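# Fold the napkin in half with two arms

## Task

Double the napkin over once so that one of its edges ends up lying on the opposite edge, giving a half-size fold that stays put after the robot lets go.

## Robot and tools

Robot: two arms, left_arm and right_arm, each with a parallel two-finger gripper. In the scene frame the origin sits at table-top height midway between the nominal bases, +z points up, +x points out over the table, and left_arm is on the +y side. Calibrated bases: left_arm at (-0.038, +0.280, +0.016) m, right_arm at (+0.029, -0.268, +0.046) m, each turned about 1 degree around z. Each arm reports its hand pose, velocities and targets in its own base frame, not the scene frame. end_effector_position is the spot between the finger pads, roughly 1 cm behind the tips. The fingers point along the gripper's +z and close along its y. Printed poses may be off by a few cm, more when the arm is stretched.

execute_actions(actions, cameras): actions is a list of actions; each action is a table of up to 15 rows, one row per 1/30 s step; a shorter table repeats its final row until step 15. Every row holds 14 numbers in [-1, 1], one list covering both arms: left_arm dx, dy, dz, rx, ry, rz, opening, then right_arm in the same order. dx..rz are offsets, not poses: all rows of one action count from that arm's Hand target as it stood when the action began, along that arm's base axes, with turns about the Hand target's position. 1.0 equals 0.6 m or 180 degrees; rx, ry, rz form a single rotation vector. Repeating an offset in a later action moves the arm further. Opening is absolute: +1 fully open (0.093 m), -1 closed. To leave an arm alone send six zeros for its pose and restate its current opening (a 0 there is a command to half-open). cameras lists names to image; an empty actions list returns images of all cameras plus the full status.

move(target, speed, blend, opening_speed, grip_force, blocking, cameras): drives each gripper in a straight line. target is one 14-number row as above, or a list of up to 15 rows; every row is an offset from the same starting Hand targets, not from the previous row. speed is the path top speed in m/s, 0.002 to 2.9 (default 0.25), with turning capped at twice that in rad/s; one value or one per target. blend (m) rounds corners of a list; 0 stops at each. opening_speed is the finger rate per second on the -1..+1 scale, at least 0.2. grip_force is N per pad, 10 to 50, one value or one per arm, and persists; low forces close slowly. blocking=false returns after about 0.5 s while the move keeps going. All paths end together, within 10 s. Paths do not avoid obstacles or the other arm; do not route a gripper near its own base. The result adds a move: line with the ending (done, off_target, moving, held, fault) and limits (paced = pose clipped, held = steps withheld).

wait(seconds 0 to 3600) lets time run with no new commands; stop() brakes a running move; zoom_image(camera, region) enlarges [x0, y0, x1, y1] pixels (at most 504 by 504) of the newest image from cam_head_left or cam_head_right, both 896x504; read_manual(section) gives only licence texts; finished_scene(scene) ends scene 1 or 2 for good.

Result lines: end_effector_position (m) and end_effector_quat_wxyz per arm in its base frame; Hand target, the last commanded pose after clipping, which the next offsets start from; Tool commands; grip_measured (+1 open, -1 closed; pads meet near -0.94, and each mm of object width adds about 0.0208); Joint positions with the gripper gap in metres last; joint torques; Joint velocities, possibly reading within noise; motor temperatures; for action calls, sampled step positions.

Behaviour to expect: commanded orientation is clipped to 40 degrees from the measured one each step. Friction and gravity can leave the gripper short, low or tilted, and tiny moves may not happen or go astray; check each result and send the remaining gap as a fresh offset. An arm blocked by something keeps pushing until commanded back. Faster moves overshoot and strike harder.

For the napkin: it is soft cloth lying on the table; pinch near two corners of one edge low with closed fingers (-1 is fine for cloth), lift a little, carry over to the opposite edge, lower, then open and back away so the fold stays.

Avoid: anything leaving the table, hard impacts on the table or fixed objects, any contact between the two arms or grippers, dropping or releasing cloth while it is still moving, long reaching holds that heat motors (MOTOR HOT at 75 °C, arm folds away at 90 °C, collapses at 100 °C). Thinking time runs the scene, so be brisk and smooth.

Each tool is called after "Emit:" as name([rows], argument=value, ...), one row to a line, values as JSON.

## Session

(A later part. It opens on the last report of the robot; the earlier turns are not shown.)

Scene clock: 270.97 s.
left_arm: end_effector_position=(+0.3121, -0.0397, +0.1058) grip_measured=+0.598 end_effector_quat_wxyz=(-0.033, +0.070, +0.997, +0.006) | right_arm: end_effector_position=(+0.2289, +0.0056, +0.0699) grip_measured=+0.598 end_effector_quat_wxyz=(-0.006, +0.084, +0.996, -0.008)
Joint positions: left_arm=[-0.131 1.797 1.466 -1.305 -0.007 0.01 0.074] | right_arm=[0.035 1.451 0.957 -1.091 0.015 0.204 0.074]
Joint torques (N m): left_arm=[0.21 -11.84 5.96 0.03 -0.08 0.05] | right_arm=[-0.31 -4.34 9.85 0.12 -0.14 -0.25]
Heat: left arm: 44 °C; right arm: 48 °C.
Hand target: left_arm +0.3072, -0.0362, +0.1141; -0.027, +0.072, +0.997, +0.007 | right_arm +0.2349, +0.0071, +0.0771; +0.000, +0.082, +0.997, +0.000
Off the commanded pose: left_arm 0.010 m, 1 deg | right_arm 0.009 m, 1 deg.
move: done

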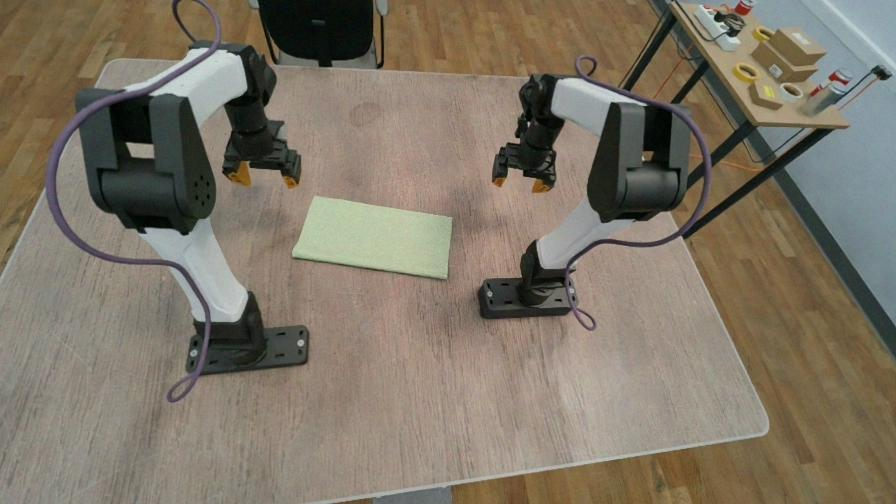

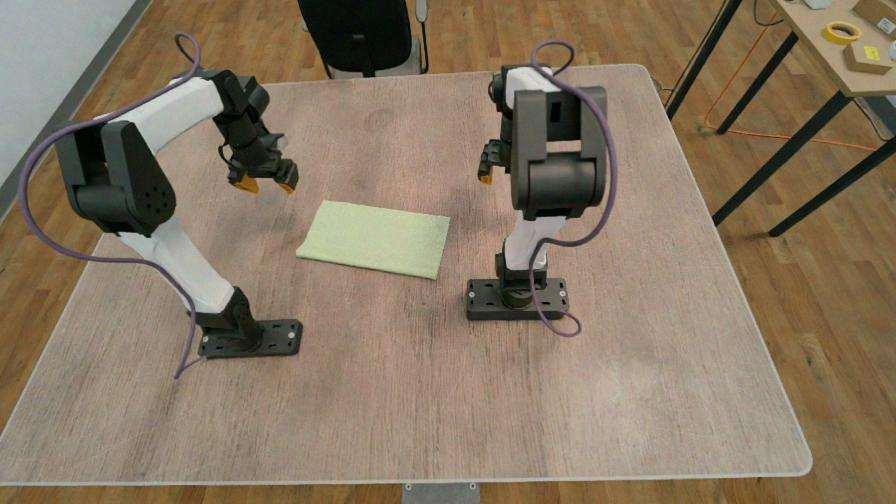

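Emit:
zoom_image(camera="cam_head_left", region=[425, 205, 465, 285])

Emit:
zoom_image(camera="cam_head_right", region=[420, 205, 460, 285])

Emit:
zoom_image(camera="cam_head_left", region=[285, 190, 345, 265])

Emit:
zoom_image(camera="cam_head_right", region=[290, 195, 350, 270])

Scaled by 6.300 from the camera's image (finer frame: 1280x720).

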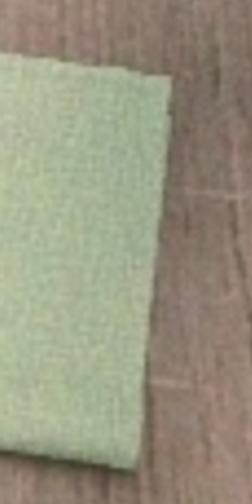

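Scaled by 6.300 from the camera's image (finer frame: 1280x720).

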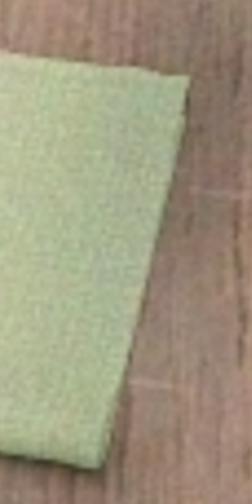

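Scaled by 6.720 from the camera's image (finer frame: 1280x720).

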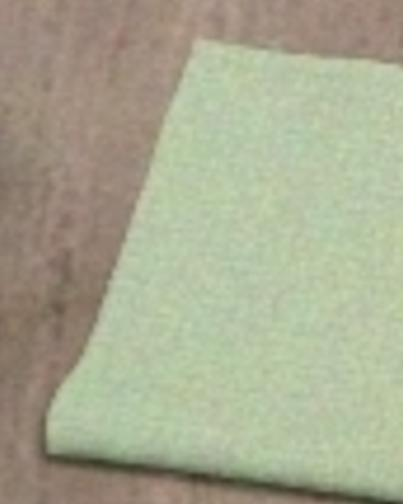

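Scaled by 6.720 from the camera's image (finer frame: 1280x720).

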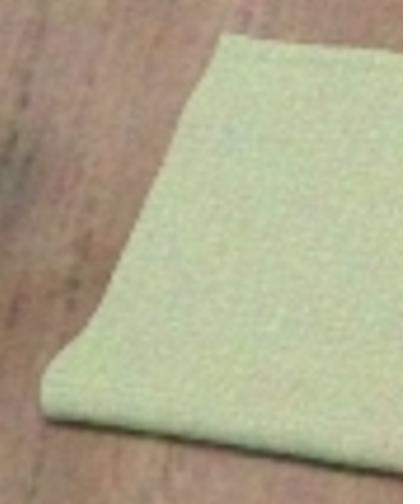

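Emit:
move([
  [-0.078, -0.2068, -0.1402, 0, 0, 0, -1, -0.138, 0.364, -0.1368, 0, 0, 0, -1],
  [-0.078, -0.2068, -0.2268, 0, 0, 0, -1, -0.138, 0.364, -0.2218, 0, 0, 0, -1],
  [0.0798, -0.2733, -0.2268, 0, 0, 0.05, -1, 0.0852, 0.3005, -0.2218, 0, 0, 0.06, -1],
  [0.0798, -0.2733, -0.09, 0, 0, 0.05, 1, 0.0852, 0.3005, -0.08, 0, 0, 0.06, 1],
], speed=[0.25, 0.1, 0.1, 0.15], cameras=["all"])

Emit:
zoom_image(camera="cam_head_left", region=[310, 140, 490, 250])

Emit:
zoom_image(camera="cam_head_right", region=[310, 140, 490, 250])

Scene clock: 279.43 s.
left_arm: end_effector_position=(+0.3476, -0.1982, +0.0402) grip_measured=+1.000 end_effector_quat_wxyz=(-0.046, +0.002, +0.999, +0.020) | right_arm: end_effector_position=(+0.2748, +0.1850, +0.0122) grip_measured=+1.000 end_effector_quat_wxyz=(-0.023, -0.010, +1.000, -0.008)
Joint positions: left_arm=[-0.514 2.204 1.784 -1.251 0.01 -0.51 0.093] | right_arm=[0.586 1.934 1.261 -0.945 -0.012 0.565 0.093]
Joint torques (N m): left_arm=[0.43 -15.34 9.26 -0.07 0.03 -0.14] | right_arm=[-0.28 -10.56 9.35 0.07 0.15 -0.21]
Heat: left arm: 44 °C; right arm: 47 °C.
Hand target: left_arm +0.3552, -0.2002, +0.0601; -0.028, -0.007, +1.000, +0.005 | right_arm +0.2859, +0.1875, +0.0290; +0.000, -0.012, +1.000, +0.000
Off the commanded pose: left_arm 0.021 m, 3 deg | right_arm 0.020 m, 3 deg.
move: off_target (left_arm, right_arm); target 4's new opening was sent with left_arm's hand 0.021 m and 3 deg from that target

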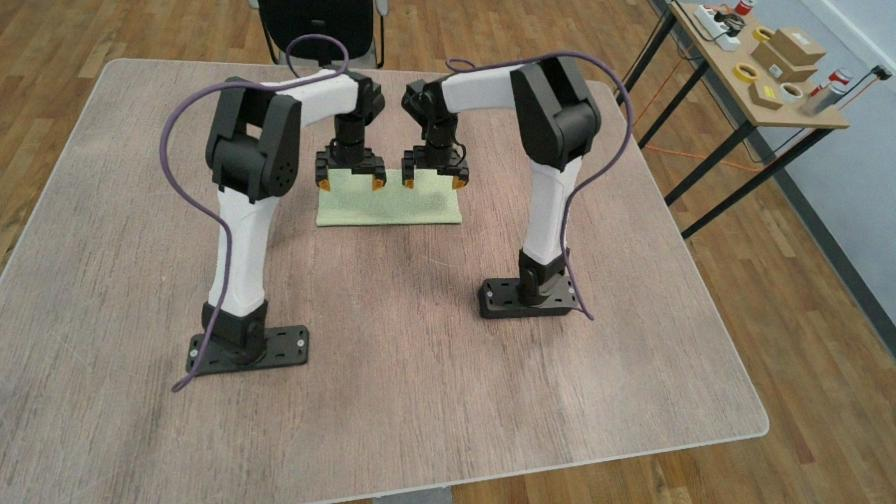

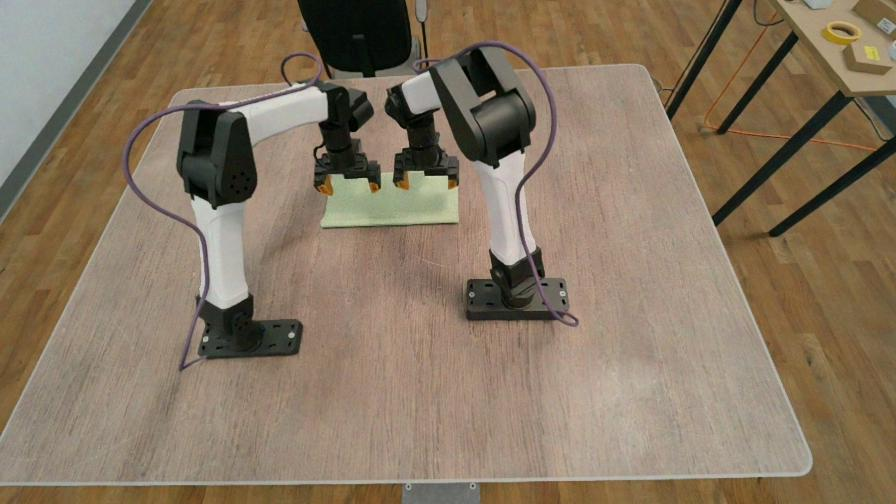

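Scaled by 2.800 from the camera's image (finer frame: 1280x720).

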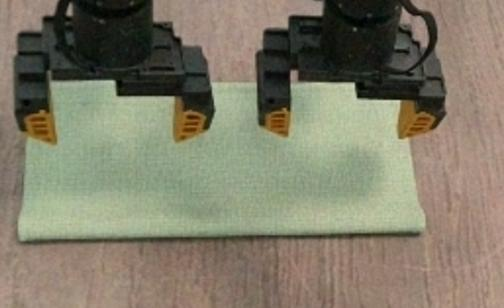

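Scaled by 2.800 from the camera's image (finer frame: 1280x720).

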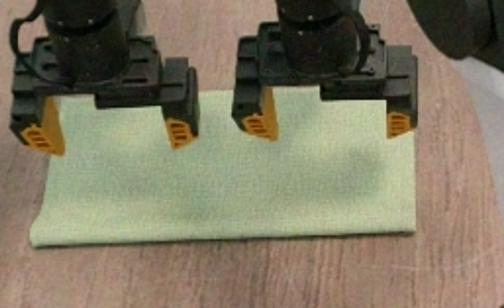

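Emit:
move([
  [0.1257, 0.0408, -0.03, 0, 0, 0, 1, 0.1257, -0.0158, -0.03, 0, 0, 0, 1],
  [0.1257, 0.0408, -0.1368, 0, 0, 0, 1, 0.1257, -0.0158, -0.1417, 0, 0, 0, 1],
], speed=[0.2, 0.1], blend=[0.01, 0], cameras=["all"])

Emit:
zoom_image(camera="cam_head_left", region=[310, 120, 490, 240])

Emit:
move(target=[0, 0, 0, 0, 0, 0, -1, 0, 0, 0, 0, 0, 0, -1], opening_speed=0.7, cameras=["all"])

Emit:
zoom_image(camera="cam_head_left", region=[310, 120, 490, 240])

Emit:
zoom_image(camera="cam_head_right", region=[310, 120, 490, 240])

Scene clock: 283.23 s.
left_arm: end_effector_position=(+0.4329, -0.1775, -0.0004) grip_measured=+1.000 end_effector_quat_wxyz=(-0.016, -0.009, +1.000, -0.002) | right_arm: end_effector_position=(+0.3626, +0.1792, -0.0384) grip_measured=+1.000 end_effector_quat_wxyz=(+0.007, -0.008, +1.000, +0.004)
Joint positions: left_arm=[-0.384 2.461 2.07 -1.208 0.015 -0.402 0.093] | right_arm=[0.459 2.217 1.479 -0.817 -0.001 0.442 0.093]
Joint torques (N m): left_arm=[-0.31 -10.99 4.46 0.65 -0.11 -0.01] | right_arm=[0.24 -7.23 5.23 0.73 0.06 -0.18]
Motor temperatures (°C): left_arm=[23 45 29 24 21 21 22] | right_arm=[21 48 32 24 20 23 21]
Heat: left arm: 45 °C; right arm: 48 °C.
Hand target: left_arm +0.4306, -0.1757, -0.0219; -0.028, -0.007, +1.000, +0.005 | right_arm +0.3614, +0.1779, -0.0560; +0.000, -0.012, +1.000, +0.000
Off the commanded pose: left_arm 0.022 m, 2 deg | right_arm 0.018 m, 1 deg.
move: off_target (left_arm, right_arm)

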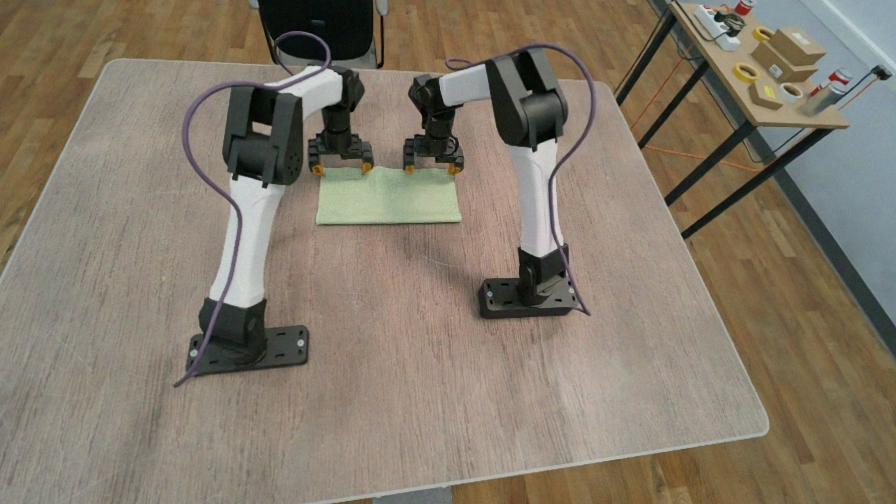

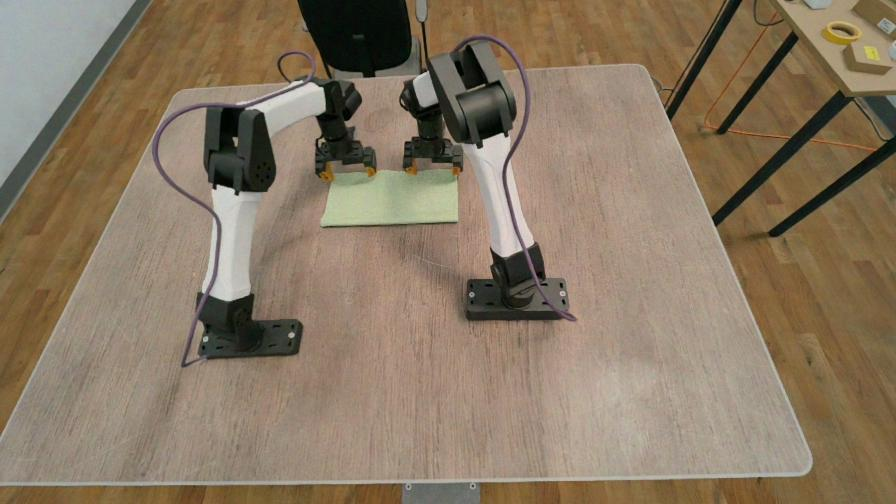

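Scaled by 2.800 from the camera's image (finer frame: 1280x720).

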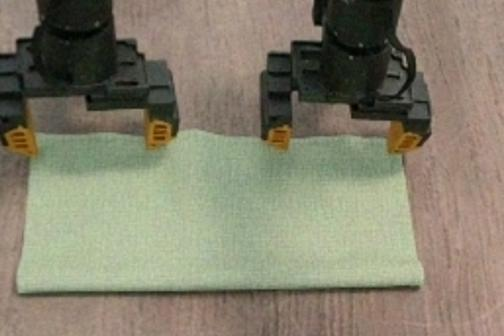

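Scene clock: 286.43 s.
left_arm: end_effector_position=(+0.4361, -0.1797, -0.0009) grip_measured=-0.984 end_effector_quat_wxyz=(-0.009, -0.009, +1.000, -0.007) | right_arm: end_effector_position=(+0.3672, +0.1807, -0.0393) grip_measured=-0.983 end_effector_quat_wxyz=(+0.016, -0.008, +1.000, +0.006)
Joint positions: left_arm=[-0.384 2.461 2.068 -1.19 0.02 -0.402 0] | right_arm=[0.458 2.219 1.479 -0.796 0.003 0.442 0]
Joint torques (N m): left_arm=[-0.31 -10.97 4.72 0.47 -0.09 0.02] | right_arm=[0.02 -7.42 5.52 0.53 0.01 -0.16]
Heat: left arm: 45 °C; right arm: 48 °C.
Hand target: left_arm +0.4307, -0.1758, -0.0219; -0.027, -0.007, +1.000, +0.005 | right_arm +0.3613, +0.1780, -0.0560; +0.000, -0.012, +1.000, +0.000
Off the commanded pose: left_arm 0.022 m, 3 deg | right_arm 0.018 m, 2 deg.
move: done

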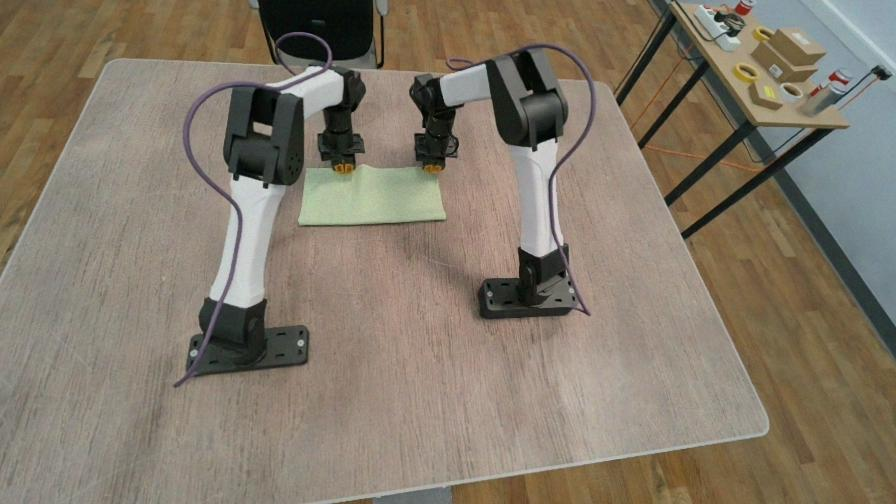

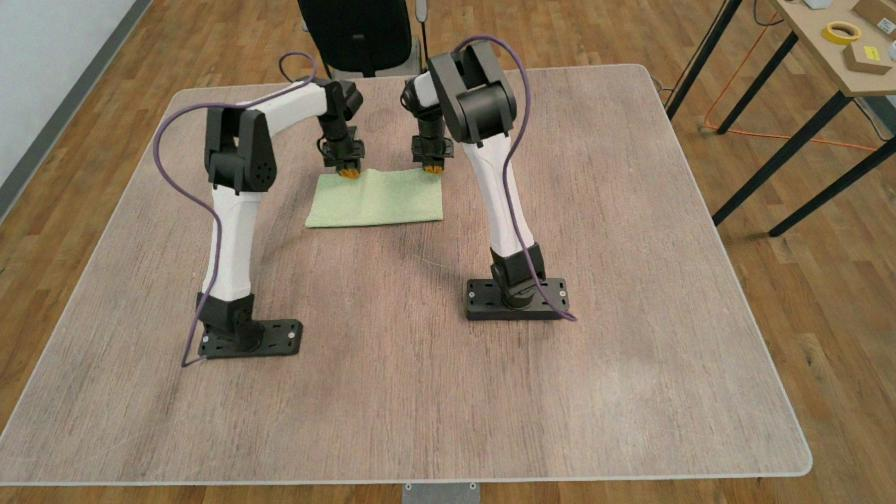

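Scaled by 2.800 from the camera's image (finer frame: 1280x720).

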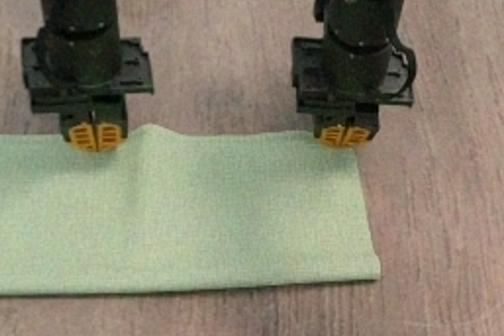

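Scaled by 2.800 from the camera's image (finer frame: 1280x720).

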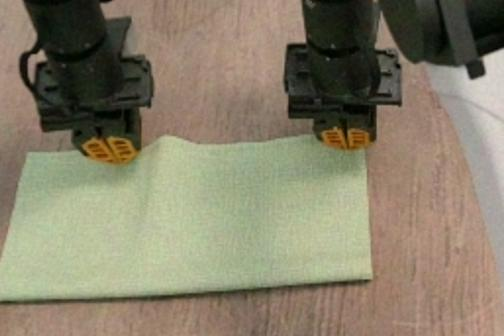

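Emit:
move([
  [-0.01, 0, 0.12, 0, 0, 0, -1, -0.01, 0, 0.12, 0, 0, 0, -1],
  [-0.05, 0.25, 0.2, 0, 0, 0, 0.6, 0.05, -0.25, 0.2, 0, 0, 0, 0.6],
], speed=[0.15, 0.3], blend=[0.02, 0], cameras=["all"])

Emit:
zoom_image(camera="cam_head_left", region=[400, 150, 470, 240])

Emit:
zoom_image(camera="cam_head_left", region=[285, 150, 355, 240])

Emit:
zoom_image(camera="cam_head_right", region=[290, 150, 360, 240])

Scene clock: 289.40 s.
left_arm: end_effector_position=(+0.4053, -0.0295, +0.0829) grip_measured=+0.597 end_effector_quat_wxyz=(-0.038, -0.008, +0.999, +0.005) | right_arm: end_effector_position=(+0.3842, +0.0281, +0.0496) grip_measured=+0.597 end_effector_quat_wxyz=(-0.017, -0.009, +1.000, -0.003)
Joint positions: left_arm=[-0.074 2.187 1.93 -1.39 -0.004 -0.09 0.074] | right_arm=[0.074 2.073 1.621 -1.154 0.003 0.056 0.074]
Joint torques (N m): left_arm=[0.25 -16.8 5.41 -0.01 -0.07 0.04] | right_arm=[-0.05 -11.12 9.81 0.09 0 -0.21]
Heat: left arm: 46 °C; right arm: 49 °C.
Hand target: left_arm +0.4006, -0.0259, +0.0981; -0.028, -0.007, +1.000, +0.005 | right_arm +0.3913, +0.0279, +0.0639; +0.000, -0.012, +1.000, +0.000
Off the commanded pose: left_arm 0.016 m, 1 deg | right_arm 0.016 m, 2 deg.
move: off_target (left_arm, right_arm); target 2's new opening was sent with left_arm's hand 0.016 m and 1 deg from that target

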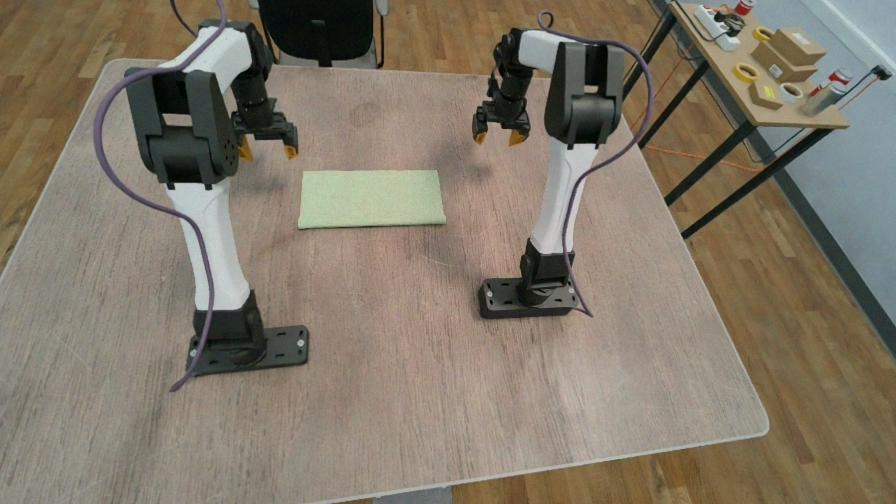

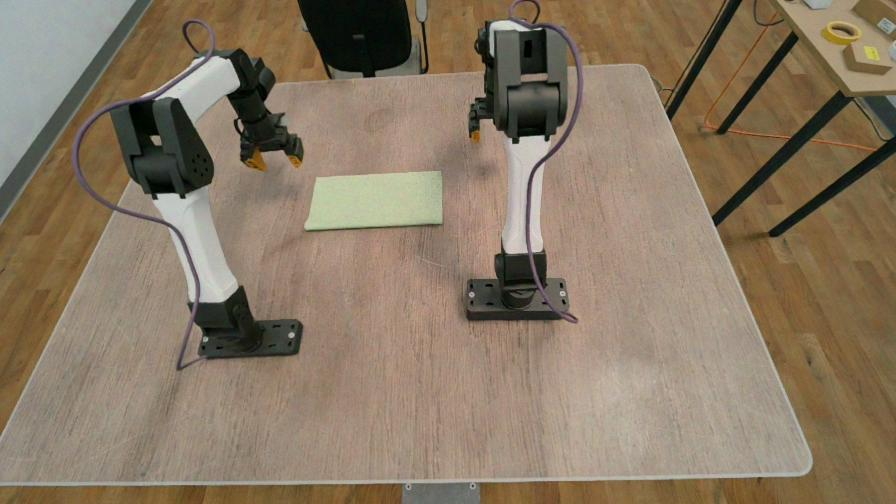

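Scaled by 5.600 from the camera's image (finer frame: 1280x720).

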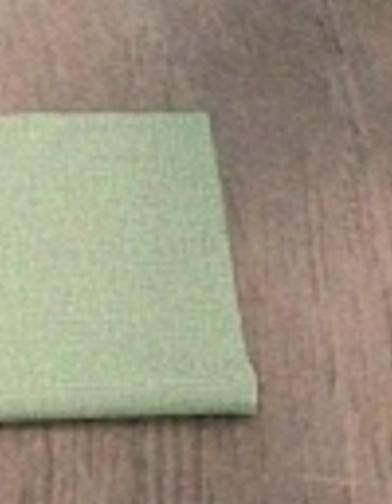

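Scaled by 5.600 from the camera's image (finer frame: 1280x720).

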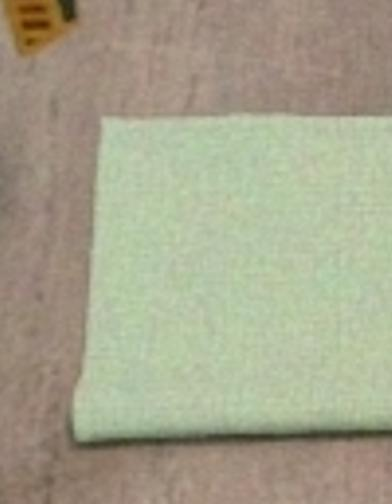

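Scaled by 5.600 from the camera's image (finer frame: 1280x720).

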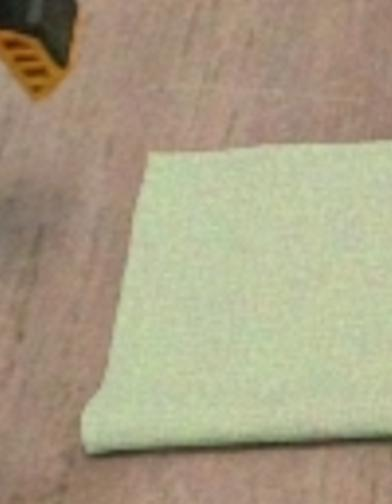

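Emit:
finished_scene(scene=1)

The scene is finished: the task was done.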